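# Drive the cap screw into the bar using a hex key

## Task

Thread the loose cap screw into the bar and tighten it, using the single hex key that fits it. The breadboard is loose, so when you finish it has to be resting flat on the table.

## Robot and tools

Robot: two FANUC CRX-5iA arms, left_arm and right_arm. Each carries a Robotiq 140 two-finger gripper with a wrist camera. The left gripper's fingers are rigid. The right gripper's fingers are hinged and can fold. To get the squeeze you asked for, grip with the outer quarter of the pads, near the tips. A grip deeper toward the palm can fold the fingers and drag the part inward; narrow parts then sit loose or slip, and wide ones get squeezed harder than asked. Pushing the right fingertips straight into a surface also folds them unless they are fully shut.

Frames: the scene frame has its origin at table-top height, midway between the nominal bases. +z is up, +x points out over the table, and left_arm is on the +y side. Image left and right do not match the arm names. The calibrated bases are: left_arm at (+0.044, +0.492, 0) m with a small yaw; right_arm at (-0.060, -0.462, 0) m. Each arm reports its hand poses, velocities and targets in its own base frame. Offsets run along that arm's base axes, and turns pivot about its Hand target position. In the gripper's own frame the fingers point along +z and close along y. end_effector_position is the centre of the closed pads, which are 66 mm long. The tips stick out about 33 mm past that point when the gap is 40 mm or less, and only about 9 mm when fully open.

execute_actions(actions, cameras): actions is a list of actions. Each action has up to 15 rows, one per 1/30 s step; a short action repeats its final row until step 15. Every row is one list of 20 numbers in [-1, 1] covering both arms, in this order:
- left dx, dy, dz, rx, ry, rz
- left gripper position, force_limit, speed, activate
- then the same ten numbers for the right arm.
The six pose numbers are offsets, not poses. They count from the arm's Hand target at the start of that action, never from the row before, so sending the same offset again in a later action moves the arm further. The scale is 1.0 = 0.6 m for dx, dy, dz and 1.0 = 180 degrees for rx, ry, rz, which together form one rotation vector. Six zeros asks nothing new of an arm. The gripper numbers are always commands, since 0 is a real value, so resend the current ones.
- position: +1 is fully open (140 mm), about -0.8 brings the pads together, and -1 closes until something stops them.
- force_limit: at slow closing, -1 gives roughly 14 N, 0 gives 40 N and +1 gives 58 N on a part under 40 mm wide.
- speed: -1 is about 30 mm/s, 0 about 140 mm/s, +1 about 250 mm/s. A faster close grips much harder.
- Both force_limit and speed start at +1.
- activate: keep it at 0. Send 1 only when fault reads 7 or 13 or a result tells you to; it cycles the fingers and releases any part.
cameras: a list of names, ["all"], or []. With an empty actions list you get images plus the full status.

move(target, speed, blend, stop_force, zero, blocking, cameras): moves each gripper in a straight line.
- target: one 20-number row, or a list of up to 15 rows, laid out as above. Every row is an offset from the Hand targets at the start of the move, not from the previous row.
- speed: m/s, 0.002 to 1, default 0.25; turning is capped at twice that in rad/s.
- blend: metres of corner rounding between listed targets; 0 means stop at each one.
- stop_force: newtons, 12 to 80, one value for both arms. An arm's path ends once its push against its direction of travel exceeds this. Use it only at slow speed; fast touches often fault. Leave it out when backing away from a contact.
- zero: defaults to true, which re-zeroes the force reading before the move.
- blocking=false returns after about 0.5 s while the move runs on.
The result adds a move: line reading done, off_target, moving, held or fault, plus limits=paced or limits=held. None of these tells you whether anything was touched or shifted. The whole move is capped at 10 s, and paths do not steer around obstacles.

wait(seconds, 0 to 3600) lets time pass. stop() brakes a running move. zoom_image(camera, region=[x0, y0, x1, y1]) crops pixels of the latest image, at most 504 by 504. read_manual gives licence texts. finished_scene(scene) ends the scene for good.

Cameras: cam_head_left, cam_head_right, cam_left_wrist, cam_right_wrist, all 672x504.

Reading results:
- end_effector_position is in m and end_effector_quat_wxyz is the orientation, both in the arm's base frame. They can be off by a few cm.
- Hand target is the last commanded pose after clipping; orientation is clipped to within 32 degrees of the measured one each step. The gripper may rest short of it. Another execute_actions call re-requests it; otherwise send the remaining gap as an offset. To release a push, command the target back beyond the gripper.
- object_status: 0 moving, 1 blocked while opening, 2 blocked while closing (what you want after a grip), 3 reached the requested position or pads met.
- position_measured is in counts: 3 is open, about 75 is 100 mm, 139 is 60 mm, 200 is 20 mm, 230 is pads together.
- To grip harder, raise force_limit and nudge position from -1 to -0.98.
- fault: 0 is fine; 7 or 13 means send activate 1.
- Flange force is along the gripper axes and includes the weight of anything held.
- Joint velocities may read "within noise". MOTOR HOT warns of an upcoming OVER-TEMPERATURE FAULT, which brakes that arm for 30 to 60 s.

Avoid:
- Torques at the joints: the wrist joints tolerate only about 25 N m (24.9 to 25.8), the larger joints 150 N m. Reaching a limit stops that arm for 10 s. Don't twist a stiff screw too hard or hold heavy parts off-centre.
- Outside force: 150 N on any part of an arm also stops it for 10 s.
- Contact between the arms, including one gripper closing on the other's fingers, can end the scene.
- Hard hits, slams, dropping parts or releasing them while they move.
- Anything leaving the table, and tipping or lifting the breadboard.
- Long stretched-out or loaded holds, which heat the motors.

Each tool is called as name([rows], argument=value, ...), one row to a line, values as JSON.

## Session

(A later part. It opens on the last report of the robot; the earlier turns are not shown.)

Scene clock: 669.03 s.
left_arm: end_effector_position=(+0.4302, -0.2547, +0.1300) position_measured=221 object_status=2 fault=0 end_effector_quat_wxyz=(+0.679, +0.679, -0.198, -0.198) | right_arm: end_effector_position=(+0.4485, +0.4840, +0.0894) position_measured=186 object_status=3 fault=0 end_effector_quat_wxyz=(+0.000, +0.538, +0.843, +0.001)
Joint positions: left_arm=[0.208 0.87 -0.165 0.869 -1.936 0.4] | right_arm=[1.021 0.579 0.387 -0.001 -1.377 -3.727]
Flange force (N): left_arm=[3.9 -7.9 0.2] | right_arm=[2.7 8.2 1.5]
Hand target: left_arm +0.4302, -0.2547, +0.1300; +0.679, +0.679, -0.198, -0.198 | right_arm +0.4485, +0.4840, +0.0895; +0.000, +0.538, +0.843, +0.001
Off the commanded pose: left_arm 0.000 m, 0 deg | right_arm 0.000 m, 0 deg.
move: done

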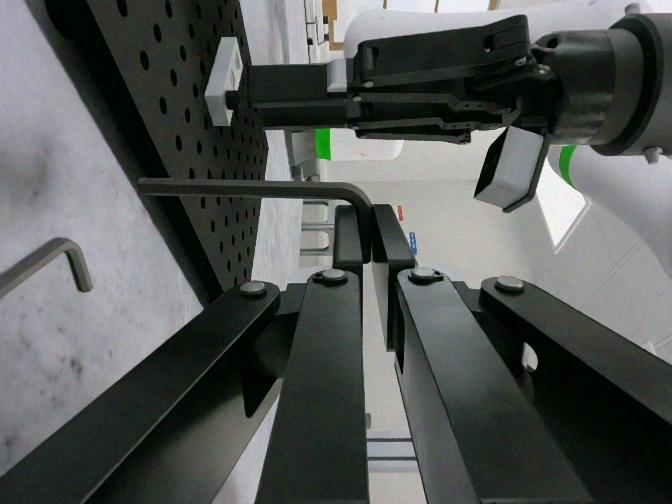

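move([
  [0,0,0,0,0,0,-1,-0.3,-1,0, 0,0,0,0,0,0.6111,-0.45,-0.3,-1,0],
  [0,0,0,0,0,0,-1,-0.3,-1,0, 0,0,0,0,0,-0.7778,-0.45,-0.3,-1,0],
  [0,0,0,0,0,0,-1,-0.3,-1,0, 0,0,0,0,0,-0.1667,-0.45,-0.3,-1,0],
  [0,0,0,0,0,0,-1,-0.3,-1,0, 0,0,0,0,0,0.4167,-0.45,-0.3,-1,0],
], speed=0.7, blend=[0.05,0.05,0.05,0])

move(target=[0,0,0,0,0,0,-1,-0.3,-1,0, 0,0,-0.0237,0,0,0,-0.45,-0.3,-1,0], speed=0.03, stop_force=12, cameras=["cam_right_wrist"])

zoom_image(camera="cam_right_wrist", region=[300, 190, 400, 290])

Scene clock: 681.37 s.
left_arm: end_effector_position=(+0.4302, -0.2547, +0.1300) position_measured=221 object_status=2 fault=0 end_effector_quat_wxyz=(+0.679, +0.679, -0.198, -0.198) | right_arm: end_effector_position=(+0.4485, +0.4840, +0.0895) position_measured=186 object_status=3 fault=0 end_effector_quat_wxyz=(-0.001, -0.087, +0.996, +0.001)
Joint positions: left_arm=[0.208 0.87 -0.165 0.869 -1.936 0.4] | right_arm=[1.021 0.581 0.39 -0.002 -1.38 3.866]
Flange force (N): left_arm=[3.8 -7.9 0.1] | right_arm=[-8.1 4.9 1.4]
Hand target: left_arm +0.4302, -0.2547, +0.1300; +0.679, +0.679, -0.198, -0.198 | right_arm +0.4485, +0.4840, +0.0895; -0.001, -0.087, +0.996, +0.001
Off the commanded pose: left_arm 0.000 m, 0 deg | right_arm 0.000 m, 0 deg.
move: done

Scene clock: 682.60 s.
left_arm: end_effector_position=(+0.4302, -0.2547, +0.1300) position_measured=221 object_status=2 fault=0 end_effector_quat_wxyz=(+0.679, +0.679, -0.198, -0.198) | right_arm: end_effector_position=(+0.4485, +0.4840, +0.0752) position_measured=186 object_status=3 fault=0 end_effector_quat_wxyz=(-0.001, -0.087, +0.996, +0.001)
Joint positions: left_arm=[0.208 0.87 -0.165 0.869 -1.936 0.4] | right_arm=[1.021 0.588 0.368 -0.002 -1.35 3.866]
Flange force (N): left_arm=[3.7 -7.6 0.1] | right_arm=[-7.4 4.5 2.1]
Hand target: left_arm +0.4302, -0.2547, +0.1300; +0.679, +0.679, -0.198, -0.198 | right_arm +0.4485, +0.4840, +0.0752; -0.001, -0.087, +0.996, +0.001
Off the commanded pose: left_arm 0.000 m, 0 deg | right_arm 0.000 m, 0 deg.
move: done

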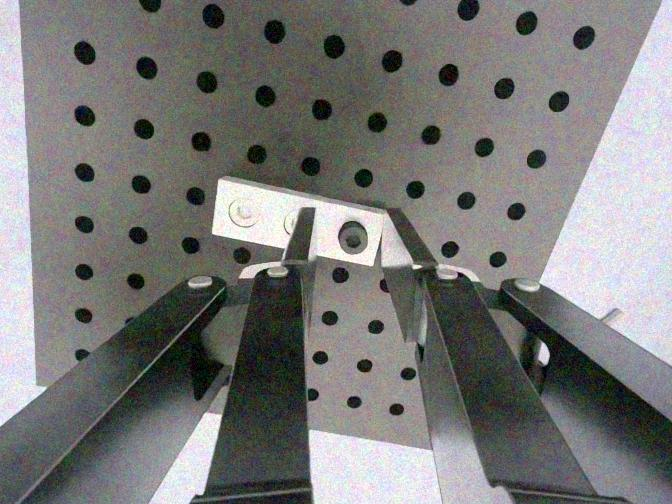

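Scaled by 5.040 from the camera's image (finer frame: 960x720).

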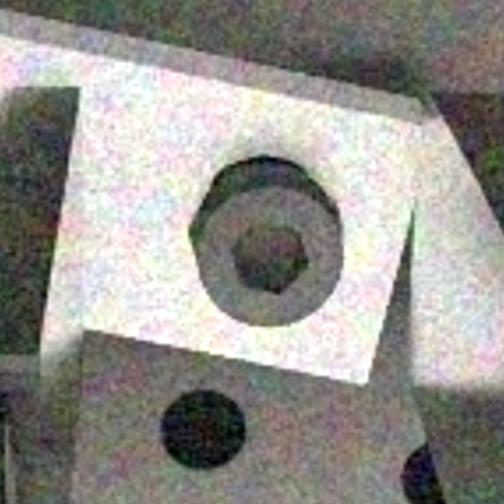

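move(target=[0,0,0,0,0,0,-1,-0.3,-1,0, 0,0,0,0,0,0,-1,0,-1,0])

wait(seconds=0.6)

move([
  [0,0,0,0,0,0,-1,-0.3,-1,0, 0,0,-0.0006,0,0,-0.6111,-1,0,-1,0],
  [0,0,0,0,0,0,-1,-0.3,-1,0, 0,0,-0.0012,0,0,0.7778,-1,0,-1,0],
  [0,0,0,0,0,0,-1,-0.3,-1,0, 0,0,-0.0018,0,0,0.1667,-1,0,-1,0],
  [0,0,0,0,0,0,-1,-0.3,-1,0, 0,0,-0.0023,0,0,-0.4167,-1,0,-1,0],
], speed=0.5, blend=[0.05,0.05,0.05,0])

move(target=[0,0,0,0,0,0,-1,-0.3,-1,0, 0,0,0,0,0,0,-0.45,-0.3,-1,0])

move(target=[0,0,0,0,0,0,-1,-0.3,-1,0, 0,0,0.025,0,0,0,-0.45,-0.3,-1,0], speed=0.05, cameras=["cam_left_wrist","cam_right_wrist"])

zoom_image(camera="cam_left_wrist", region=[200, 60, 260, 120])

Scene clock: 689.70 s.
left_arm: end_effector_position=(+0.4302, -0.2547, +0.1300) position_measured=221 object_status=2 fault=0 end_effector_quat_wxyz=(+0.679, +0.679, -0.198, -0.198) | right_arm: end_effector_position=(+0.4485, +0.4840, +0.0752) position_measured=215 object_status=0 fault=0 end_effector_quat_wxyz=(-0.001, -0.087, +0.996, +0.000)
Joint positions: left_arm=[0.208 0.87 -0.165 0.869 -1.936 0.4] | right_arm=[1.021 0.588 0.368 -0.002 -1.35 3.866]
Flange force (N): left_arm=[3.6 -7.9 0.2] | right_arm=[-3.8 7.8 -6.2]
Hand target: left_arm +0.4302, -0.2547, +0.1300; +0.679, +0.679, -0.198, -0.198 | right_arm +0.4485, +0.4840, +0.0752; -0.001, -0.087, +0.996, +0.001
Off the commanded pose: left_arm 0.000 m, 0 deg | right_arm 0.000 m, 0 deg.
move: done

Scene clock: 690.30 s.
left_arm: end_effector_position=(+0.4302, -0.2547, +0.1300) position_measured=221 object_status=2 fault=0 end_effector_quat_wxyz=(+0.679, +0.679, -0.198, -0.198) | right_arm: end_effector_position=(+0.4485, +0.4840, +0.0752) position_measured=215 object_status=2 fault=0 end_effector_quat_wxyz=(-0.001, -0.087, +0.996, +0.000)
Joint positions: left_arm=[0.208 0.87 -0.165 0.869 -1.936 0.4] | right_arm=[1.021 0.588 0.368 -0.002 -1.35 3.866]
Flange force (N): left_arm=[3.5 -7.9 0.3] | right_arm=[-3.6 7.9 -6.4]
Hand target: left_arm +0.4302, -0.2547, +0.1300; +0.679, +0.679, -0.198, -0.198 | right_arm +0.4485, +0.4840, +0.0752; -0.001, -0.087, +0.996, +0.001
Tool commands: left_gripper/position=-1.0 left_gripper/force_limit=-0.3 left_gripper/speed=-1.0 left_gripper/activate=+0.0 right_gripper/position=-1.0 right_gripper/force_limit=+0.0 right_gripper/speed=-1.0 right_gripper/activate=+0.0
Off the commanded pose: left_arm 0.000 m, 0 deg | right_arm 0.000 m, 0 deg.
wait: 0.60 s; at rest by 0.17 s

Scene clock: 698.50 s.
left_arm: end_effector_position=(+0.4302, -0.2547, +0.1300) position_measured=221 object_status=2 fault=0 end_effector_quat_wxyz=(+0.679, +0.679, -0.198, -0.198) | right_arm: end_effector_position=(+0.4485, +0.4840, +0.0739) position_measured=215 object_status=2 fault=0 end_effector_quat_wxyz=(+0.000, +0.538, +0.843, +0.001)
Joint positions: left_arm=[0.208 0.87 -0.165 0.869 -1.936 0.4] | right_arm=[1.021 0.587 0.363 -0.001 -1.344 -3.727]
Flange force (N): left_arm=[3.9 -8.0 0.4] | right_arm=[9.1 6.5 -0.6]
Hand target: left_arm +0.4302, -0.2547, +0.1300; +0.679, +0.679, -0.198, -0.198 | right_arm +0.4485, +0.4840, +0.0739; +0.000, +0.538, +0.843, +0.001
Off the commanded pose: left_arm 0.000 m, 0 deg | right_arm 0.000 m, 0 deg.
move: done

Scene clock: 699.40 s.
left_arm: end_effector_position=(+0.4302, -0.2547, +0.1300) position_measured=221 object_status=2 fault=0 end_effector_quat_wxyz=(+0.679, +0.679, -0.198, -0.198) | right_arm: end_effector_position=(+0.4485, +0.4840, +0.0738) position_measured=186 object_status=0 fault=0 end_effector_quat_wxyz=(+0.000, +0.538, +0.843, +0.001)
Joint positions: left_arm=[0.208 0.87 -0.165 0.869 -1.936 0.4] | right_arm=[1.021 0.587 0.362 -0.001 -1.344 -3.727]
Flange force (N): left_arm=[3.7 -7.9 -0.1] | right_arm=[2.0 7.0 1.7]
Hand target: left_arm +0.4302, -0.2547, +0.1300; +0.679, +0.679, -0.198, -0.198 | right_arm +0.4485, +0.4840, +0.0739; +0.000, +0.538, +0.843, +0.001
Off the commanded pose: left_arm 0.000 m, 0 deg | right_arm 0.000 m, 0 deg.
move: done

Scene clock: 700.03 s.
left_arm: end_effector_position=(+0.4302, -0.2547, +0.1300) position_measured=221 object_status=2 fault=0 end_effector_quat_wxyz=(+0.679, +0.679, -0.198, -0.198) | right_arm: end_effector_position=(+0.4485, +0.4840, +0.0888) position_measured=186 object_status=3 fault=0 end_effector_quat_wxyz=(+0.000, +0.538, +0.843, +0.001)
Joint positions: left_arm=[0.208 0.87 -0.165 0.869 -1.936 0.4] | right_arm=[1.021 0.579 0.386 -0.001 -1.376 -3.727]
Flange force (N): left_arm=[3.5 -8.0 0.2] | right_arm=[2.4 7.9 1.6]
Hand target: left_arm +0.4302, -0.2547, +0.1300; +0.679, +0.679, -0.198, -0.198 | right_arm +0.4485, +0.4840, +0.0889; +0.000, +0.538, +0.843, +0.001
Off the commanded pose: left_arm 0.000 m, 0 deg | right_arm 0.000 m, 0 deg.
move: done

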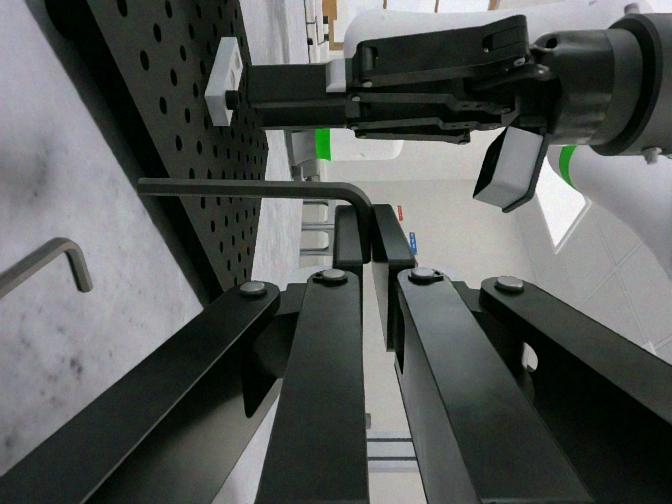

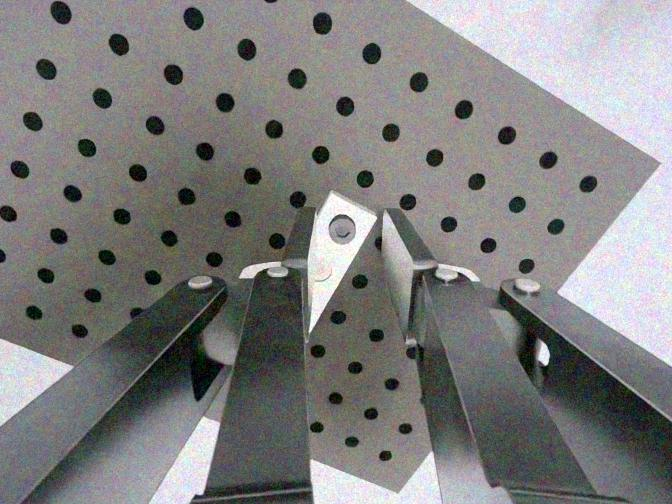

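Scaled by 8.400 from the camera's image (finer frame: 960x720).

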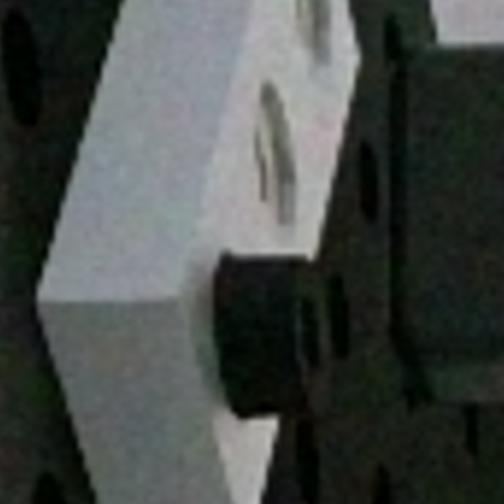

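move([
  [0,0,0,0,0,0,-1,-0.3,-1,0, 0,0,0,0,0,0.6111,-0.45,-0.3,-1,0],
  [0,0,0,0,0,0,-1,-0.3,-1,0, 0,0,0,0,0,-0.7778,-0.45,-0.3,-1,0],
  [0,0,0,0,0,0,-1,-0.3,-1,0, 0,0,0,0,0,-0.1667,-0.45,-0.3,-1,0],
  [0,0,0,0,0,0,-1,-0.3,-1,0, 0,0,0,0,0,0.4167,-0.45,-0.3,-1,0],
], speed=0.7, blend=[0.05,0.05,0.05,0])

move(target=[0,0,0,0,0,0,-1,-0.3,-1,0, 0,0,-0.0227,0,0,0,-0.45,-0.3,-1,0], speed=0.03, stop_force=12)

move(target=[0,0,0,0,0,0,-1,-0.3,-1,0, 0,0,0,0,0,0,-1,0,-1,0])

wait(seconds=0.6)

move([
  [0,0,0,0,0,0,-1,-0.3,-1,0, 0,0,-0.0006,0,0,-0.6111,-1,0,-1,0],
  [0,0,0,0,0,0,-1,-0.3,-1,0, 0,0,-0.0012,0,0,0.7778,-1,0,-1,0],
  [0,0,0,0,0,0,-1,-0.3,-1,0, 0,0,-0.0018,0,0,0.1667,-1,0,-1,0],
  [0,0,0,0,0,0,-1,-0.3,-1,0, 0,0,-0.0023,0,0,-0.4167,-1,0,-1,0],
], speed=0.5, blend=[0.05,0.05,0.05,0])

move(target=[0,0,0,0,0,0,-1,-0.3,-1,0, 0,0,0,0,0,0,-0.45,-0.3,-1,0])

move(target=[0,0,0,0,0,0,-1,-0.3,-1,0, 0,0,0.025,0,0,0,-0.45,-0.3,-1,0], speed=0.05, cameras=["cam_left_wrist","cam_right_wrist"])

zoom_image(camera="cam_left_wrist", region=[200, 60, 260, 120])

Scene clock: 719.27 s.
left_arm: end_effector_position=(+0.4302, -0.2547, +0.1300) position_measured=221 object_status=2 fault=0 end_effector_quat_wxyz=(+0.679, +0.679, -0.198, -0.198) | right_arm: end_effector_position=(+0.4485, +0.4840, +0.0889) position_measured=186 object_status=3 fault=0 end_effector_quat_wxyz=(-0.001, -0.087, +0.996, +0.001)
Joint positions: left_arm=[0.208 0.87 -0.165 0.869 -1.936 0.4] | right_arm=[1.021 0.581 0.389 -0.002 -1.379 3.866]
Flange force (N): left_arm=[3.4 -7.8 0.4] | right_arm=[-7.9 4.8 1.1]
Hand target: left_arm +0.4302, -0.2547, +0.1300; +0.679, +0.679, -0.198, -0.198 | right_arm +0.4485, +0.4840, +0.0889; -0.001, -0.087, +0.996, +0.001
Off the commanded pose: left_arm 0.000 m, 0 deg | right_arm 0.000 m, 0 deg.
move: done

Scene clock: 720.50 s.
left_arm: end_effector_position=(+0.4302, -0.2547, +0.1300) position_measured=221 object_status=2 fault=0 end_effector_quat_wxyz=(+0.679, +0.679, -0.198, -0.198) | right_arm: end_effector_position=(+0.4485, +0.4840, +0.0752) position_measured=186 object_status=3 fault=0 end_effector_quat_wxyz=(-0.001, -0.087, +0.996, +0.001)
Joint positions: left_arm=[0.208 0.87 -0.165 0.869 -1.936 0.4] | right_arm=[1.021 0.588 0.368 -0.002 -1.35 3.866]
Flange force (N): left_arm=[4.0 -7.9 -0.1] | right_arm=[-6.8 3.9 1.7]
Hand target: left_arm +0.4302, -0.2547, +0.1300; +0.679, +0.679, -0.198, -0.198 | right_arm +0.4485, +0.4840, +0.0752; -0.001, -0.087, +0.996, +0.001
Off the commanded pose: left_arm 0.000 m, 0 deg | right_arm 0.000 m, 0 deg.
move: done

Scene clock: 721.63 s.
left_arm: end_effector_position=(+0.4302, -0.2547, +0.1300) position_measured=221 object_status=2 fault=0 end_effector_quat_wxyz=(+0.679, +0.679, -0.198, -0.198) | right_arm: end_effector_position=(+0.4485, +0.4840, +0.0752) position_measured=215 object_status=0 fault=0 end_effector_quat_wxyz=(-0.001, -0.087, +0.996, +0.001)
Joint positions: left_arm=[0.208 0.87 -0.165 0.869 -1.936 0.4] | right_arm=[1.021 0.588 0.368 -0.002 -1.35 3.866]
Flange force (N): left_arm=[3.8 -8.0 0.3] | right_arm=[-2.5 7.5 -5.2]
Hand target: left_arm +0.4302, -0.2547, +0.1300; +0.679, +0.679, -0.198, -0.198 | right_arm +0.4485, +0.4840, +0.0752; -0.001, -0.087, +0.996, +0.001
Off the commanded pose: left_arm 0.000 m, 0 deg | right_arm 0.000 m, 0 deg.
move: done

Scene clock: 722.23 s.
left_arm: end_effector_position=(+0.4302, -0.2547, +0.1300) position_measured=221 object_status=2 fault=0 end_effector_quat_wxyz=(+0.679, +0.679, -0.198, -0.198) | right_arm: end_effector_position=(+0.4485, +0.4840, +0.0752) position_measured=215 object_status=2 fault=0 end_effector_quat_wxyz=(-0.001, -0.087, +0.996, +0.001)
Joint positions: left_arm=[0.208 0.87 -0.165 0.869 -1.936 0.4] | right_arm=[1.021 0.588 0.368 -0.002 -1.35 3.866]
Flange force (N): left_arm=[3.6 -7.7 0.3] | right_arm=[-3.4 7.8 -5.0]
Hand target: left_arm +0.4302, -0.2547, +0.1300; +0.679, +0.679, -0.198, -0.198 | right_arm +0.4485, +0.4840, +0.0752; -0.001, -0.087, +0.996, +0.001
Tool commands: left_gripper/position=-1.0 left_gripper/force_limit=-0.3 left_gripper/speed=-1.0 left_gripper/activate=+0.0 right_gripper/position=-1.0 right_gripper/force_limit=+0.0 right_gripper/speed=-1.0 right_gripper/activate=+0.0
Off the commanded pose: left_arm 0.000 m, 0 deg | right_arm 0.000 m, 0 deg.
wait: 0.60 s; at rest by 0.17 s

Scene clock: 730.43 s.
left_arm: end_effector_position=(+0.4302, -0.2547, +0.1300) position_measured=221 object_status=2 fault=0 end_effector_quat_wxyz=(+0.679, +0.679, -0.198, -0.198) | right_arm: end_effector_position=(+0.4485, +0.4840, +0.0739) position_measured=215 object_status=2 fault=0 end_effector_quat_wxyz=(+0.000, +0.538, +0.843, +0.001)
Joint positions: left_arm=[0.208 0.87 -0.165 0.869 -1.936 0.4] | right_arm=[1.021 0.587 0.363 -0.001 -1.344 -3.727]
Flange force (N): left_arm=[4.1 -7.9 0.1] | right_arm=[8.9 7.3 -0.5]
Hand target: left_arm +0.4302, -0.2547, +0.1300; +0.679, +0.679, -0.198, -0.198 | right_arm +0.4485, +0.4840, +0.0739; +0.000, +0.538, +0.843, +0.001
Off the commanded pose: left_arm 0.000 m, 0 deg | right_arm 0.000 m, 0 deg.
move: done

Scene clock: 731.33 s.
left_arm: end_effector_position=(+0.4302, -0.2547, +0.1300) position_measured=221 object_status=2 fault=0 end_effector_quat_wxyz=(+0.679, +0.679, -0.198, -0.198) | right_arm: end_effector_position=(+0.4485, +0.4840, +0.0738) position_measured=186 object_status=0 fault=0 end_effector_quat_wxyz=(+0.000, +0.538, +0.843, +0.001)
Joint positions: left_arm=[0.208 0.87 -0.165 0.869 -1.936 0.4] | right_arm=[1.021 0.587 0.362 -0.001 -1.344 -3.727]
Flange force (N): left_arm=[3.8 -7.7 -0.1] | right_arm=[2.1 7.7 1.6]
Hand target: left_arm +0.4302, -0.2547, +0.1300; +0.679, +0.679, -0.198, -0.198 | right_arm +0.4485, +0.4840, +0.0739; +0.000, +0.538, +0.843, +0.001
Off the commanded pose: left_arm 0.000 m, 0 deg | right_arm 0.000 m, 0 deg.
move: done

Scene clock: 731.97 s.
left_arm: end_effector_position=(+0.4302, -0.2547, +0.1300) position_measured=221 object_status=2 fault=0 end_effector_quat_wxyz=(+0.679, +0.679, -0.198, -0.198) | right_arm: end_effector_position=(+0.4485, +0.4840, +0.0888) position_measured=186 object_status=3 fault=0 end_effector_quat_wxyz=(+0.000, +0.538, +0.843, +0.001)
Joint positions: left_arm=[0.208 0.87 -0.165 0.869 -1.936 0.4] | right_arm=[1.021 0.579 0.386 -0.001 -1.376 -3.727]
Flange force (N): left_arm=[3.7 -7.8 0.3] | right_arm=[2.1 6.5 2.0]
Hand target: left_arm +0.4302, -0.2547, +0.1300; +0.679, +0.679, -0.198, -0.198 | right_arm +0.4485, +0.4840, +0.0889; +0.000, +0.538, +0.843, +0.001
Off the commanded pose: left_arm 0.000 m, 0 deg | right_arm 0.000 m, 0 deg.
move: done

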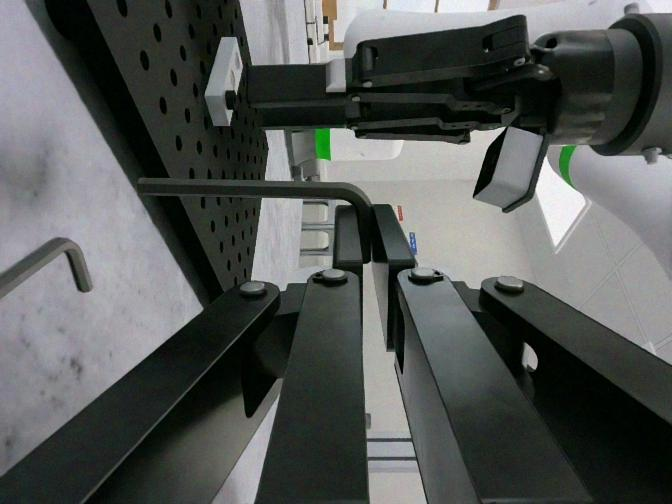

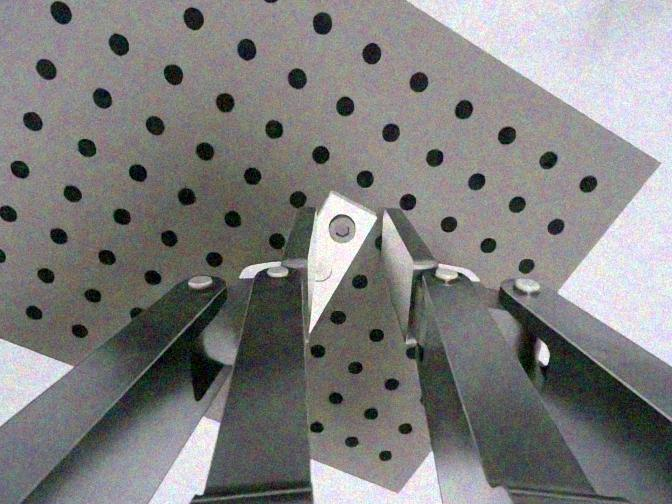

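Scaled by 8.400 from the camera's image (finer frame: 960x720).

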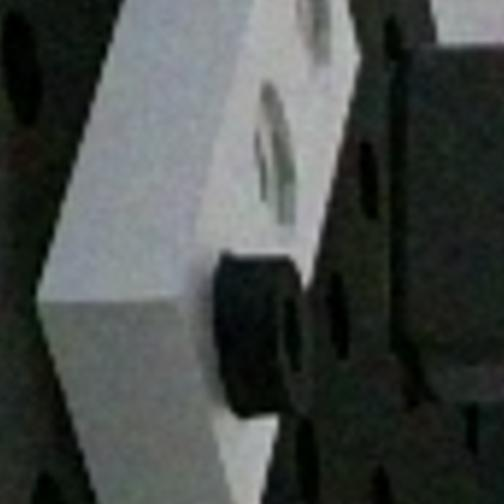

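move([
  [0,0,0,0,0,0,-1,-0.3,-1,0, 0,0,0,0,0,0.6111,-0.45,-0.3,-1,0],
  [0,0,0,0,0,0,-1,-0.3,-1,0, 0,0,0,0,0,-0.7778,-0.45,-0.3,-1,0],
  [0,0,0,0,0,0,-1,-0.3,-1,0, 0,0,0,0,0,-0.1667,-0.45,-0.3,-1,0],
  [0,0,0,0,0,0,-1,-0.3,-1,0, 0,0,0,0,0,0.4167,-0.45,-0.3,-1,0],
], speed=0.7, blend=[0.05,0.05,0.05,0])

move(target=[0,0,0,0,0,0,-1,-0.3,-1,0, 0,0,-0.0231,0,0,0,-0.45,-0.3,-1,0], speed=0.03, stop_force=12)

move(target=[0,0,0,0,0,0,-1,-0.3,-1,0, 0,0,0,0,0,0,-1,0,-1,0])

wait(seconds=0.6)

move([
  [0,0,0,0,0,0,-1,-0.3,-1,0, 0,0,-0.0006,0,0,-0.6111,-1,0,-1,0],
  [0,0,0,0,0,0,-1,-0.3,-1,0, 0,0,-0.0011,0,0,0.7778,-1,0,-1,0],
  [0,0,0,0,0,0,-1,-0.3,-1,0, 0,0,-0.0016,0,0,0.1667,-1,0,-1,0],
  [0,0,0,0,0,0,-1,-0.3,-1,0, 0,0,-0.002,0,0,-0.4167,-1,0,-1,0],
], speed=0.5, blend=[0.05,0.05,0.05,0])

move(target=[0,0,0,0,0,0,-1,-0.3,-1,0, 0,0,0,0,0,0,-0.45,-0.3,-1,0])

move(target=[0,0,0,0,0,0,-1,-0.3,-1,0, 0,0,0.025,0,0,0,-0.45,-0.3,-1,0], speed=0.05, cameras=["cam_left_wrist","cam_right_wrist"])

zoom_image(camera="cam_left_wrist", region=[200, 60, 260, 120])

zoom_image(camera="cam_right_wrist", region=[300, 180, 400, 280])

Scene clock: 746.47 s.
left_arm: end_effector_position=(+0.4302, -0.2547, +0.1300) position_measured=221 object_status=2 fault=0 end_effector_quat_wxyz=(+0.679, +0.679, -0.198, -0.198) | right_arm: end_effector_position=(+0.4485, +0.4840, +0.0889) position_measured=186 object_status=3 fault=0 end_effector_quat_wxyz=(-0.001, -0.087, +0.996, +0.001)
Joint positions: left_arm=[0.208 0.87 -0.165 0.869 -1.936 0.4] | right_arm=[1.021 0.581 0.389 -0.002 -1.379 3.866]
Flange force (N): left_arm=[3.9 -7.9 0.0] | right_arm=[-8.6 5.8 0.8]
Hand target: left_arm +0.4302, -0.2547, +0.1300; +0.679, +0.679, -0.198, -0.198 | right_arm +0.4485, +0.4840, +0.0889; -0.001, -0.087, +0.996, +0.001
Off the commanded pose: left_arm 0.000 m, 0 deg | right_arm 0.000 m, 0 deg.
move: done

Scene clock: 747.70 s.
left_arm: end_effector_position=(+0.4302, -0.2547, +0.1300) position_measured=221 object_status=2 fault=0 end_effector_quat_wxyz=(+0.679, +0.679, -0.198, -0.198) | right_arm: end_effector_position=(+0.4485, +0.4840, +0.0750) position_measured=186 object_status=3 fault=0 end_effector_quat_wxyz=(-0.001, -0.087, +0.996, +0.001)
Joint positions: left_arm=[0.208 0.87 -0.165 0.869 -1.936 0.4] | right_arm=[1.021 0.589 0.368 -0.002 -1.35 3.866]
Flange force (N): left_arm=[3.5 -7.8 0.2] | right_arm=[-8.4 4.6 1.9]
Hand target: left_arm +0.4302, -0.2547, +0.1300; +0.679, +0.679, -0.198, -0.198 | right_arm +0.4485, +0.4840, +0.0750; -0.001, -0.087, +0.996, +0.001
Off the commanded pose: left_arm 0.000 m, 0 deg | right_arm 0.000 m, 0 deg.
move: done

Scene clock: 748.83 s.
left_arm: end_effector_position=(+0.4302, -0.2547, +0.1300) position_measured=221 object_status=2 fault=0 end_effector_quat_wxyz=(+0.679, +0.679, -0.198, -0.198) | right_arm: end_effector_position=(+0.4485, +0.4840, +0.0750) position_measured=216 object_status=0 fault=0 end_effector_quat_wxyz=(-0.001, -0.087, +0.996, +0.001)
Joint positions: left_arm=[0.208 0.87 -0.165 0.869 -1.936 0.4] | right_arm=[1.021 0.589 0.368 -0.002 -1.35 3.866]
Flange force (N): left_arm=[3.7 -7.8 0.2] | right_arm=[-4.0 9.0 -5.1]
Hand target: left_arm +0.4302, -0.2547, +0.1300; +0.679, +0.679, -0.198, -0.198 | right_arm +0.4485, +0.4840, +0.0750; -0.001, -0.087, +0.996, +0.001
Off the commanded pose: left_arm 0.000 m, 0 deg | right_arm 0.000 m, 0 deg.
move: done

Scene clock: 749.43 s.
left_arm: end_effector_position=(+0.4302, -0.2547, +0.1300) position_measured=221 object_status=2 fault=0 end_effector_quat_wxyz=(+0.679, +0.679, -0.198, -0.198) | right_arm: end_effector_position=(+0.4485, +0.4840, +0.0750) position_measured=216 object_status=2 fault=0 end_effector_quat_wxyz=(-0.001, -0.087, +0.996, +0.001)
Joint positions: left_arm=[0.208 0.87 -0.165 0.869 -1.936 0.4] | right_arm=[1.021 0.589 0.368 -0.002 -1.35 3.866]
Flange force (N): left_arm=[3.8 -7.8 -0.1] | right_arm=[-3.3 8.5 -4.7]
Hand target: left_arm +0.4302, -0.2547, +0.1300; +0.679, +0.679, -0.198, -0.198 | right_arm +0.4485, +0.4840, +0.0750; -0.001, -0.087, +0.996, +0.001
Tool commands: left_gripper/position=-1.0 left_gripper/force_limit=-0.3 left_gripper/speed=-1.0 left_gripper/activate=+0.0 right_gripper/position=-1.0 right_gripper/force_limit=+0.0 right_gripper/speed=-1.0 right_gripper/activate=+0.0
Off the commanded pose: left_arm 0.000 m, 0 deg | right_arm 0.000 m, 0 deg.
wait: 0.60 s; at rest by 0.17 s

Scene clock: 757.63 s.
left_arm: end_effector_position=(+0.4302, -0.2547, +0.1300) position_measured=221 object_status=2 fault=0 end_effector_quat_wxyz=(+0.679, +0.679, -0.198, -0.198) | right_arm: end_effector_position=(+0.4485, +0.4840, +0.0738) position_measured=216 object_status=2 fault=0 end_effector_quat_wxyz=(+0.000, +0.538, +0.843, +0.001)
Joint positions: left_arm=[0.208 0.87 -0.165 0.869 -1.936 0.4] | right_arm=[1.021 0.587 0.362 -0.001 -1.344 -3.727]
Flange force (N): left_arm=[3.8 -7.9 0.3] | right_arm=[8.0 6.8 6.6]
Hand target: left_arm +0.4302, -0.2547, +0.1300; +0.679, +0.679, -0.198, -0.198 | right_arm +0.4485, +0.4840, +0.0738; +0.000, +0.538, +0.843, +0.001
Off the commanded pose: left_arm 0.000 m, 0 deg | right_arm 0.000 m, 0 deg.
move: done

Scene clock: 758.57 s.
left_arm: end_effector_position=(+0.4302, -0.2547, +0.1300) position_measured=221 object_status=2 fault=0 end_effector_quat_wxyz=(+0.679, +0.679, -0.198, -0.198) | right_arm: end_effector_position=(+0.4485, +0.4840, +0.0738) position_measured=186 object_status=0 fault=0 end_effector_quat_wxyz=(+0.000, +0.538, +0.843, +0.001)
Joint positions: left_arm=[0.208 0.87 -0.165 0.869 -1.936 0.4] | right_arm=[1.021 0.587 0.362 -0.001 -1.344 -3.727]
Flange force (N): left_arm=[4.1 -7.8 0.0] | right_arm=[2.4 8.4 1.6]
Hand target: left_arm +0.4302, -0.2547, +0.1300; +0.679, +0.679, -0.198, -0.198 | right_arm +0.4485, +0.4840, +0.0738; +0.000, +0.538, +0.843, +0.001
Off the commanded pose: left_arm 0.000 m, 0 deg | right_arm 0.000 m, 0 deg.
move: done

Scene clock: 759.20 s.
left_arm: end_effector_position=(+0.4302, -0.2547, +0.1300) position_measured=221 object_status=2 fault=0 end_effector_quat_wxyz=(+0.679, +0.679, -0.198, -0.198) | right_arm: end_effector_position=(+0.4485, +0.4840, +0.0888) position_measured=186 object_status=3 fault=0 end_effector_quat_wxyz=(+0.000, +0.538, +0.843, +0.001)
Joint positions: left_arm=[0.208 0.87 -0.165 0.869 -1.936 0.4] | right_arm=[1.021 0.579 0.385 -0.001 -1.375 -3.727]
Flange force (N): left_arm=[3.9 -7.9 -0.3] | right_arm=[2.0 7.1 1.8]
Hand target: left_arm +0.4302, -0.2547, +0.1300; +0.679, +0.679, -0.198, -0.198 | right_arm +0.4485, +0.4840, +0.0888; +0.000, +0.538, +0.843, +0.001
Off the commanded pose: left_arm 0.000 m, 0 deg | right_arm 0.000 m, 0 deg.
move: done

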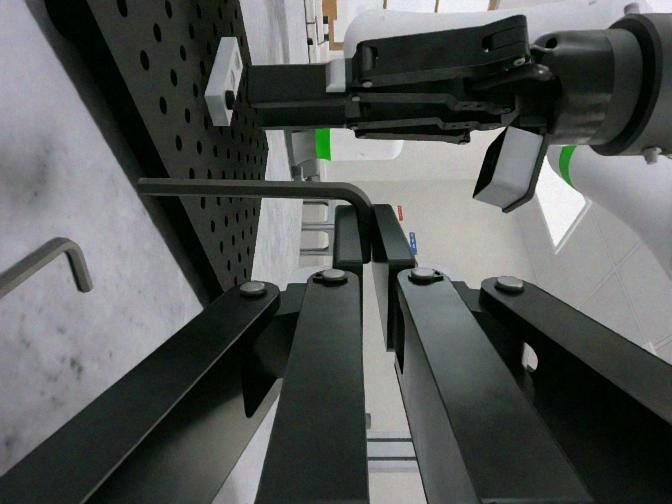

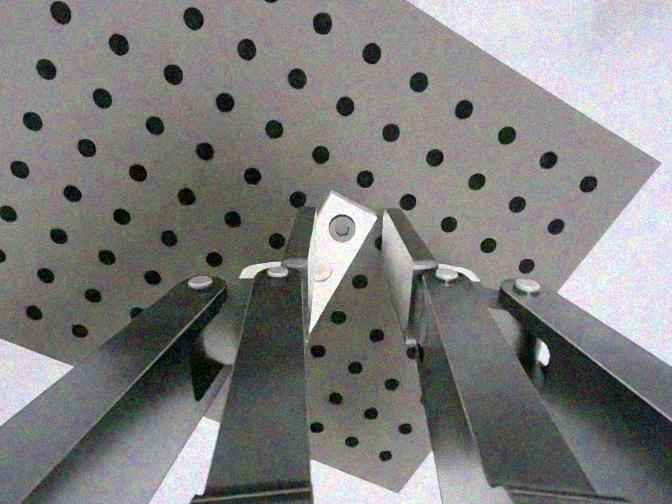

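Scaled by 8.400 from the camera's image (finer frame: 960x720).

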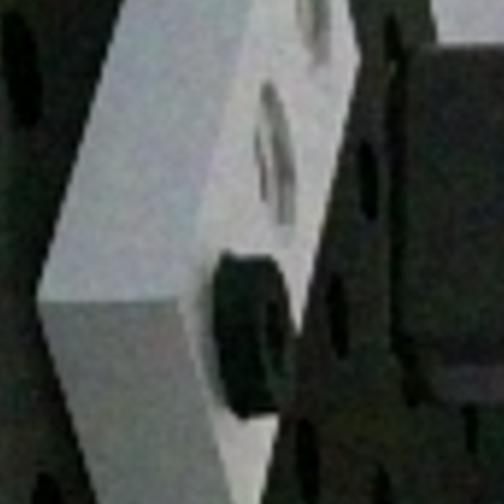

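Scaled by 5.040 from the camera's image (finer frame: 960x720).

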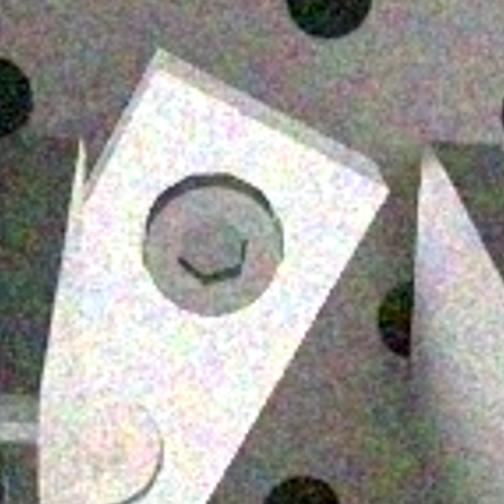

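move([
  [0,0,0,0,0,0,-1,-0.3,-1,0, 0,0,0,0,0,0.6111,-0.45,-0.3,-1,0],
  [0,0,0,0,0,0,-1,-0.3,-1,0, 0,0,0,0,0,-0.7778,-0.45,-0.3,-1,0],
  [0,0,0,0,0,0,-1,-0.3,-1,0, 0,0,0,0,0,-0.1667,-0.45,-0.3,-1,0],
  [0,0,0,0,0,0,-1,-0.3,-1,0, 0,0,0,0,0,0.4167,-0.45,-0.3,-1,0],
], speed=0.7, blend=[0.05,0.05,0.05,0])

move(target=[0,0,0,0,0,0,-1,-0.3,-1,0, 0,0,-0.0238,0,0,0,-0.45,-0.3,-1,0], speed=0.03, stop_force=12)

move(target=[0,0,0,0,0,0,-1,-0.3,-1,0, 0,0,0,0,0,0,-1,0,-1,0])

wait(seconds=0.6)

move([
  [0,0,0,0,0,0,-1,-0.3,-1,0, 0,0,-0.0005,0,0,-0.6111,-1,0,-1,0],
  [0,0,0,0,0,0,-1,-0.3,-1,0, 0,0,-0.001,0,0,0.7778,-1,0,-1,0],
  [0,0,0,0,0,0,-1,-0.3,-1,0, 0,0,-0.0015,0,0,0.1667,-1,0,-1,0],
  [0,0,0,0,0,0,-1,-0.3,-1,0, 0,0,-0.002,0,0,-0.4167,-1,0,-1,0],
], speed=0.5, blend=[0.05,0.05,0.05,0])

move(target=[0,0,0,0,0,0,-1,-0.3,-1,0, 0,0,0,0,0,0,-0.45,-0.3,-1,0])

move(target=[0,0,0,0,0,0,-1,-0.3,-1,0, 0,0,0.025,0,0,0,-0.45,-0.3,-1,0], speed=0.05, cameras=["cam_left_wrist","cam_right_wrist"])

zoom_image(camera="cam_left_wrist", region=[200, 60, 260, 120])

zoom_image(camera="cam_right_wrist", region=[300, 180, 400, 280])

Scene clock: 774.77 s.
left_arm: end_effector_position=(+0.4302, -0.2547, +0.1300) position_measured=221 object_status=2 fault=0 end_effector_quat_wxyz=(+0.679, +0.679, -0.198, -0.198) | right_arm: end_effector_position=(+0.4485, +0.4840, +0.0888) position_measured=186 object_status=3 fault=0 end_effector_quat_wxyz=(-0.001, -0.087, +0.996, +0.001)
Joint positions: left_arm=[0.208 0.87 -0.165 0.869 -1.936 0.4] | right_arm=[1.021 0.581 0.389 -0.002 -1.379 3.866]
Flange force (N): left_arm=[3.9 -7.9 0.1] | right_arm=[-6.5 3.5 1.9]
Hand target: left_arm +0.4302, -0.2547, +0.1300; +0.679, +0.679, -0.198, -0.198 | right_arm +0.4485, +0.4840, +0.0888; -0.001, -0.087, +0.996, +0.001
Off the commanded pose: left_arm 0.000 m, 0 deg | right_arm 0.000 m, 0 deg.
move: done

Scene clock: 776.03 s.
left_arm: end_effector_position=(+0.4302, -0.2547, +0.1300) position_measured=221 object_status=2 fault=0 end_effector_quat_wxyz=(+0.679, +0.679, -0.198, -0.198) | right_arm: end_effector_position=(+0.4485, +0.4840, +0.0745) position_measured=186 object_status=3 fault=0 end_effector_quat_wxyz=(-0.001, -0.087, +0.996, +0.001)
Joint positions: left_arm=[0.208 0.87 -0.165 0.869 -1.936 0.4] | right_arm=[1.021 0.589 0.367 -0.002 -1.349 3.866]
Flange force (N): left_arm=[3.5 -7.8 0.2] | right_arm=[-8.0 4.7 1.3]
Hand target: left_arm +0.4302, -0.2547, +0.1300; +0.679, +0.679, -0.198, -0.198 | right_arm +0.4485, +0.4840, +0.0745; -0.001, -0.087, +0.996, +0.001
Off the commanded pose: left_arm 0.000 m, 0 deg | right_arm 0.000 m, 0 deg.
move: done

Scene clock: 777.43 s.
left_arm: end_effector_position=(+0.4302, -0.2547, +0.1300) position_measured=221 object_status=2 fault=0 end_effector_quat_wxyz=(+0.679, +0.679, -0.198, -0.198) | right_arm: end_effector_position=(+0.4485, +0.4840, +0.0745) position_measured=232 object_status=0 fault=0 end_effector_quat_wxyz=(-0.001, -0.087, +0.996, +0.001)
Joint positions: left_arm=[0.208 0.87 -0.165 0.869 -1.936 0.4] | right_arm=[1.021 0.589 0.367 -0.002 -1.349 3.866]
Flange force (N): left_arm=[4.0 -7.6 -0.1] | right_arm=[-8.2 4.8 1.0]
Hand target: left_arm +0.4302, -0.2547, +0.1300; +0.679, +0.679, -0.198, -0.198 | right_arm +0.4485, +0.4840, +0.0745; -0.001, -0.087, +0.996, +0.001
Off the commanded pose: left_arm 0.000 m, 0 deg | right_arm 0.000 m, 0 deg.
move: done

Scene clock: 778.03 s.
left_arm: end_effector_position=(+0.4302, -0.2547, +0.1300) position_measured=221 object_status=2 fault=0 end_effector_quat_wxyz=(+0.679, +0.679, -0.198, -0.198) | right_arm: end_effector_position=(+0.4485, +0.4840, +0.0745) position_measured=232 object_status=3 fault=0 end_effector_quat_wxyz=(-0.001, -0.087, +0.996, +0.001)
Joint positions: left_arm=[0.208 0.87 -0.165 0.869 -1.936 0.4] | right_arm=[1.021 0.589 0.367 -0.002 -1.349 3.866]
Flange force (N): left_arm=[3.9 -7.9 0.1] | right_arm=[-7.2 4.0 1.6]
Hand target: left_arm +0.4302, -0.2547, +0.1300; +0.679, +0.679, -0.198, -0.198 | right_arm +0.4485, +0.4840, +0.0745; -0.001, -0.087, +0.996, +0.001
Tool commands: left_gripper/position=-1.0 left_gripper/force_limit=-0.3 left_gripper/speed=-1.0 left_gripper/activate=+0.0 right_gripper/position=-1.0 right_gripper/force_limit=+0.0 right_gripper/speed=-1.0 right_gripper/activate=+0.0
Off the commanded pose: left_arm 0.000 m, 0 deg | right_arm 0.000 m, 0 deg.
wait: 0.60 s; at rest by 0.17 s

Scene clock: 786.23 s.
left_arm: end_effector_position=(+0.4302, -0.2547, +0.1300) position_measured=221 object_status=2 fault=0 end_effector_quat_wxyz=(+0.679, +0.679, -0.198, -0.198) | right_arm: end_effector_position=(+0.4485, +0.4840, +0.0733) position_measured=232 object_status=3 fault=0 end_effector_quat_wxyz=(+0.000, +0.538, +0.843, +0.001)
Joint positions: left_arm=[0.208 0.87 -0.165 0.869 -1.936 0.4] | right_arm=[1.021 0.588 0.362 -0.001 -1.343 -3.727]
Flange force (N): left_arm=[3.7 -7.9 0.0] | right_arm=[0.4 10.6 -6.7]
Hand target: left_arm +0.4302, -0.2547, +0.1300; +0.679, +0.679, -0.198, -0.198 | right_arm +0.4485, +0.4840, +0.0733; +0.000, +0.538, +0.843, +0.001
Off the commanded pose: left_arm 0.000 m, 0 deg | right_arm 0.000 m, 0 deg.
move: done

Scene clock: 787.47 s.
left_arm: end_effector_position=(+0.4302, -0.2547, +0.1300) position_measured=221 object_status=2 fault=0 end_effector_quat_wxyz=(+0.679, +0.679, -0.198, -0.198) | right_arm: end_effector_position=(+0.4485, +0.4840, +0.0733) position_measured=186 object_status=0 fault=0 end_effector_quat_wxyz=(+0.000, +0.538, +0.843, +0.001)
Joint positions: left_arm=[0.208 0.87 -0.165 0.869 -1.936 0.4] | right_arm=[1.021 0.588 0.362 -0.001 -1.343 -3.727]
Flange force (N): left_arm=[4.0 -7.9 -0.1] | right_arm=[2.6 8.9 1.9]
Hand target: left_arm +0.4302, -0.2547, +0.1300; +0.679, +0.679, -0.198, -0.198 | right_arm +0.4485, +0.4840, +0.0733; +0.000, +0.538, +0.843, +0.001
Off the commanded pose: left_arm 0.000 m, 0 deg | right_arm 0.000 m, 0 deg.
move: done

Scene clock: 788.10 s.
left_arm: end_effector_position=(+0.4302, -0.2547, +0.1300) position_measured=221 object_status=2 fault=0 end_effector_quat_wxyz=(+0.679, +0.679, -0.198, -0.198) | right_arm: end_effector_position=(+0.4485, +0.4840, +0.0883) position_measured=186 object_status=3 fault=0 end_effector_quat_wxyz=(+0.000, +0.538, +0.843, +0.001)
Joint positions: left_arm=[0.208 0.87 -0.165 0.869 -1.936 0.4] | right_arm=[1.021 0.579 0.385 -0.001 -1.374 -3.727]
Flange force (N): left_arm=[3.7 -7.8 0.3] | right_arm=[2.0 8.6 1.6]
Hand target: left_arm +0.4302, -0.2547, +0.1300; +0.679, +0.679, -0.198, -0.198 | right_arm +0.4485, +0.4840, +0.0883; +0.000, +0.538, +0.843, +0.001
Off the commanded pose: left_arm 0.000 m, 0 deg | right_arm 0.000 m, 0 deg.
move: done

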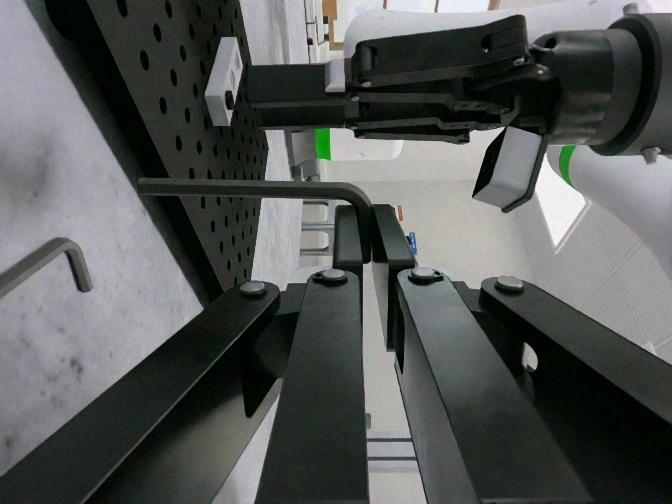

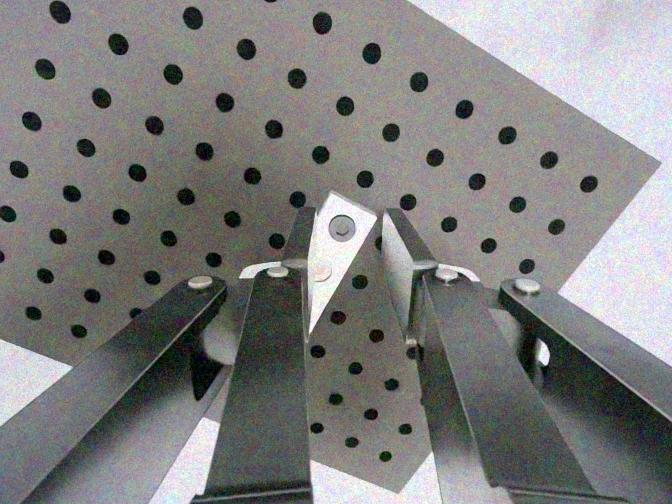

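Scaled by 8.400 from the camera's image (finer frame: 960x720).

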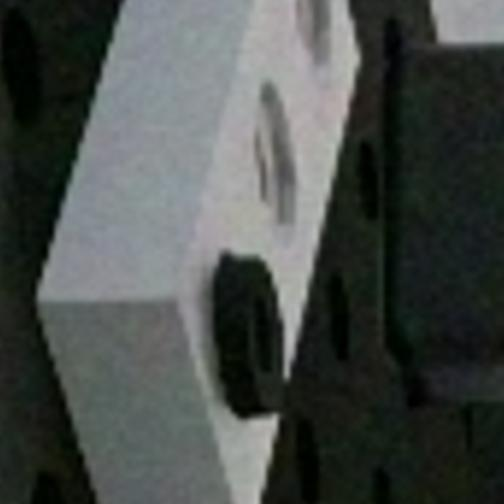

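Scaled by 5.040 from the camera's image (finer frame: 960x720).

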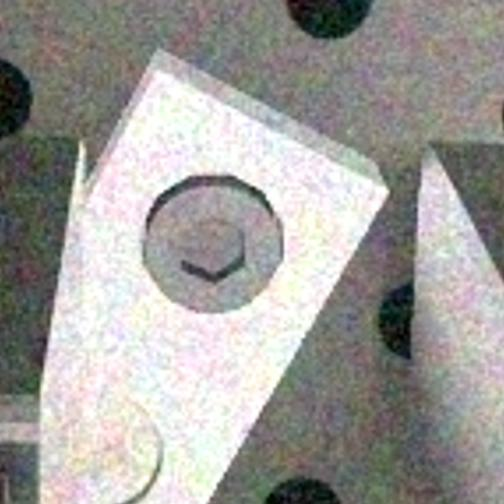

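move([
  [0,0,0,0,0,0,-1,-0.3,-1,0, 0,0,0.1,0,0,0.6667,-0.3,-0.3,-1,0],
  [0,0,0,0,0,0,-1,-0.3,-1,0, 0,-0.05,0.15,0,0,-0.6667,-0.3,-0.3,-1,0],
  [0,0,0,0,0,0,-1,-0.3,-1,0, 0,-0.1,0.15,0,0,-0.0278,-0.3,-0.3,-1,0],
], speed=0.7, blend=[0.03,0.03,0])

move(target=[0,0,0,0,0,0,-1,-0.3,-1,0, 0.0492,-0.065,-0.113,0.3655,0.133,0,-0.3,-0.3,-1,0], speed=0.2, cameras=["cam_left_wrist","cam_right_wrist","cam_head_left"])

Scene clock: 808.63 s.
left_arm: end_effector_position=(+0.4302, -0.2547, +0.1300) position_measured=221 object_status=2 fault=0 end_effector_quat_wxyz=(+0.679, +0.679, -0.198, -0.198) | right_arm: end_effector_position=(+0.4485, +0.4240, +0.1783) position_measured=167 object_status=3 fault=0 end_effector_quat_wxyz=(+0.000, +0.574, +0.819, +0.001)
Joint positions: left_arm=[0.208 0.87 -0.165 0.869 -1.936 0.4] | right_arm=[0.969 0.436 0.386 -0.001 -1.519 2.521]
Flange force (N): left_arm=[3.7 -7.8 0.3] | right_arm=[3.1 8.2 0.6]
Hand target: left_arm +0.4302, -0.2547, +0.1300; +0.679, +0.679, -0.198, -0.198 | right_arm +0.4485, +0.4240, +0.1783; +0.000, +0.574, +0.819, +0.001
Off the commanded pose: left_arm 0.000 m, 0 deg | right_arm 0.000 m, 0 deg.
move: done

Scene clock: 812.13 s.
left_arm: end_effector_position=(+0.4302, -0.2547, +0.1300) position_measured=221 object_status=2 fault=0 end_effector_quat_wxyz=(+0.679, +0.679, -0.198, -0.198) | right_arm: end_effector_position=(+0.4781, +0.3850, +0.1106) position_measured=167 object_status=3 fault=0 end_effector_quat_wxyz=(-0.470, +0.470, +0.670, +0.330)
Joint positions: left_arm=[0.208 0.87 -0.165 0.869 -1.936 0.4] | right_arm=[0.198 0.646 0.241 -1.194 -1.566 3.572]
Flange force (N): left_arm=[3.9 -7.9 0.0] | right_arm=[-6.4 6.5 -0.6]
Hand target: left_arm +0.4302, -0.2547, +0.1300; +0.679, +0.679, -0.198, -0.198 | right_arm +0.4781, +0.3850, +0.1105; -0.470, +0.470, +0.670, +0.330
Off the commanded pose: left_arm 0.000 m, 0 deg | right_arm 0.000 m, 0 deg.
move: done
Images, in order (width x height): cam_head_left 672x504, cam_left_wrist 672x504, cam_right_wrist 672x504.

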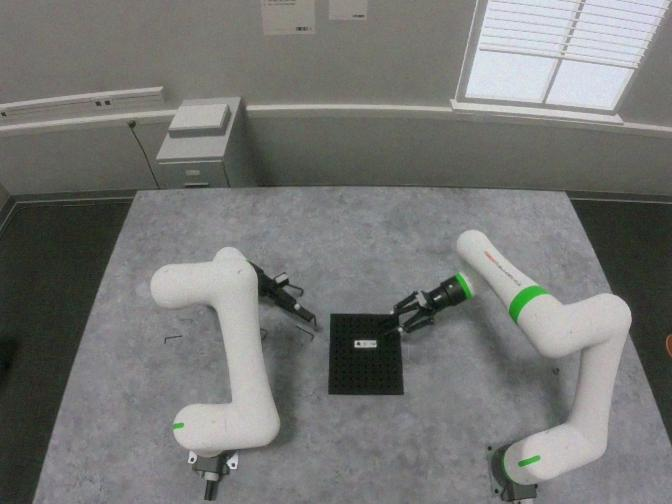

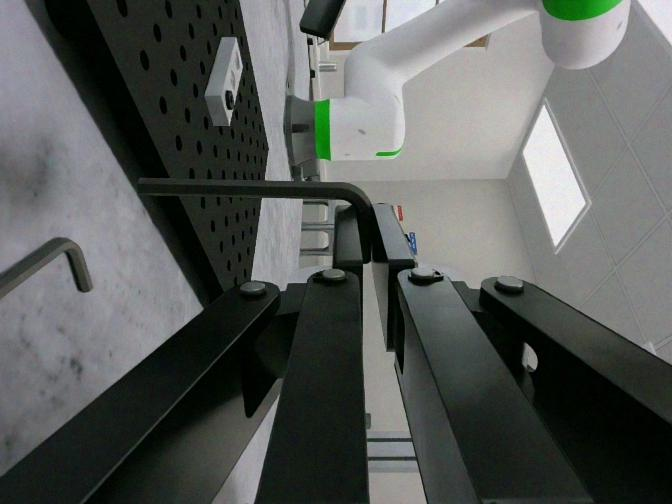

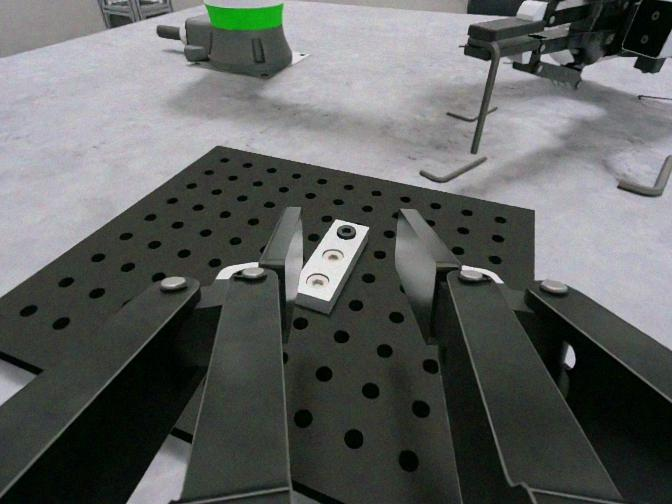

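zoom_image(camera="cam_right_wrist", region=[310, 200, 390, 270])

zoom_image(camera="cam_left_wrist", region=[130, 60, 290, 210])

Scaled by 6.300 from the camera's image (finer frame: 960x720).

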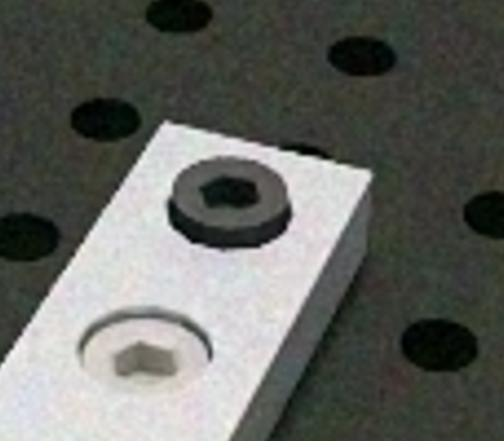

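Scaled by 3.150 from the camera's image (finer frame: 960x720).

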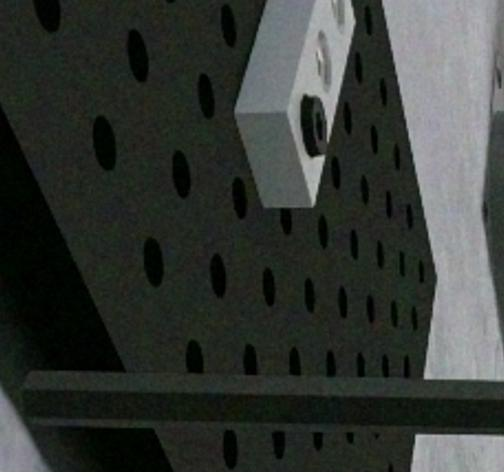

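zoom_image(camera="cam_right_wrist", region=[332, 220, 362, 242])

Scaled by 16.800 from the camera's image (finer frame: 960x720).

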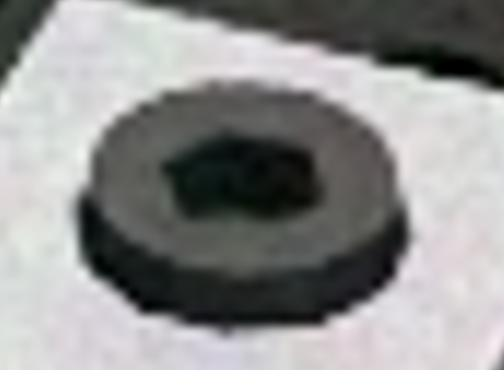

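move([
  [0,0,0.05,0,0,0,-1,-0.3,-1,0, 0,0,0,0,0,0,-0.3,-0.3,-1,0],
  [-0.026,-0.2185,0.05,0,0,-0.115,-1,-0.3,-1,0, 0,0,0,0,0,0,-0.3,-0.3,-1,0],
], speed=0.15, blend=[0.01,0], cameras=["cam_left_wrist","cam_right_wrist"])

Scene clock: 844.00 s.
left_arm: end_effector_position=(+0.4146, -0.3858, +0.1600) position_measured=221 object_status=2 fault=0 end_effector_quat_wxyz=(+0.632, +0.632, -0.317, -0.317) | right_arm: end_effector_position=(+0.4781, +0.3850, +0.1105) position_measured=167 object_status=3 fault=0 end_effector_quat_wxyz=(-0.470, +0.470, +0.670, +0.330)
Joint positions: left_arm=[-0.134 1.01 0.192 0.93 -2.081 0.58] | right_arm=[0.198 0.646 0.241 -1.194 -1.566 3.572]
Flange force (N): left_arm=[5.1 -7.4 -1.5] | right_arm=[-6.2 6.0 -0.1]
Hand target: left_arm +0.4146, -0.3858, +0.1600; +0.632, +0.632, -0.317, -0.317 | right_arm +0.4781, +0.3850, +0.1105; -0.470, +0.470, +0.670, +0.330
Off the commanded pose: left_arm 0.000 m, 0 deg | right_arm 0.000 m, 0 deg.
move: done

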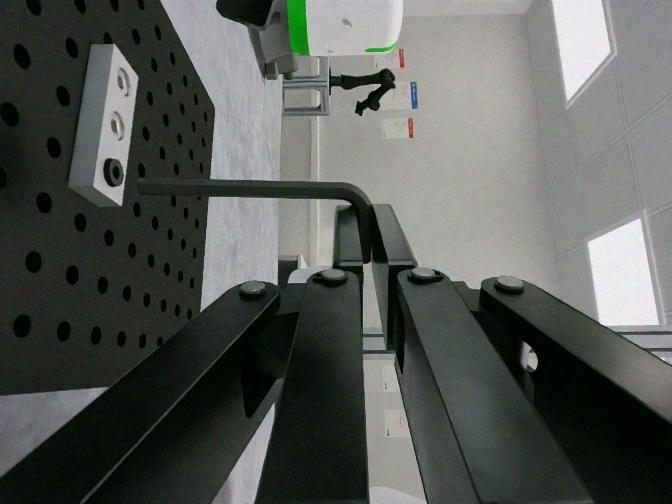

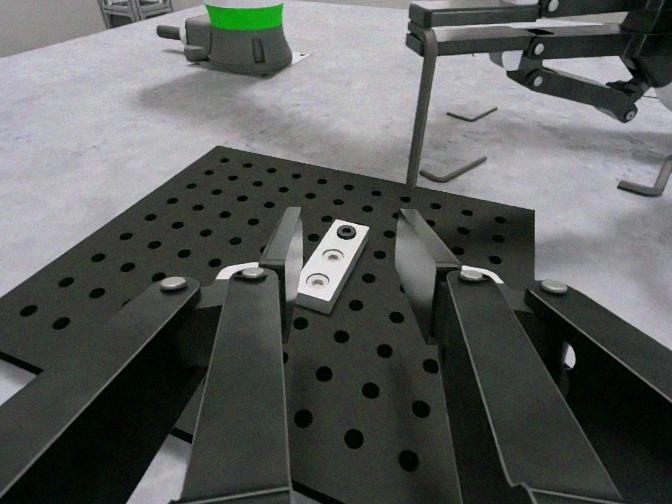

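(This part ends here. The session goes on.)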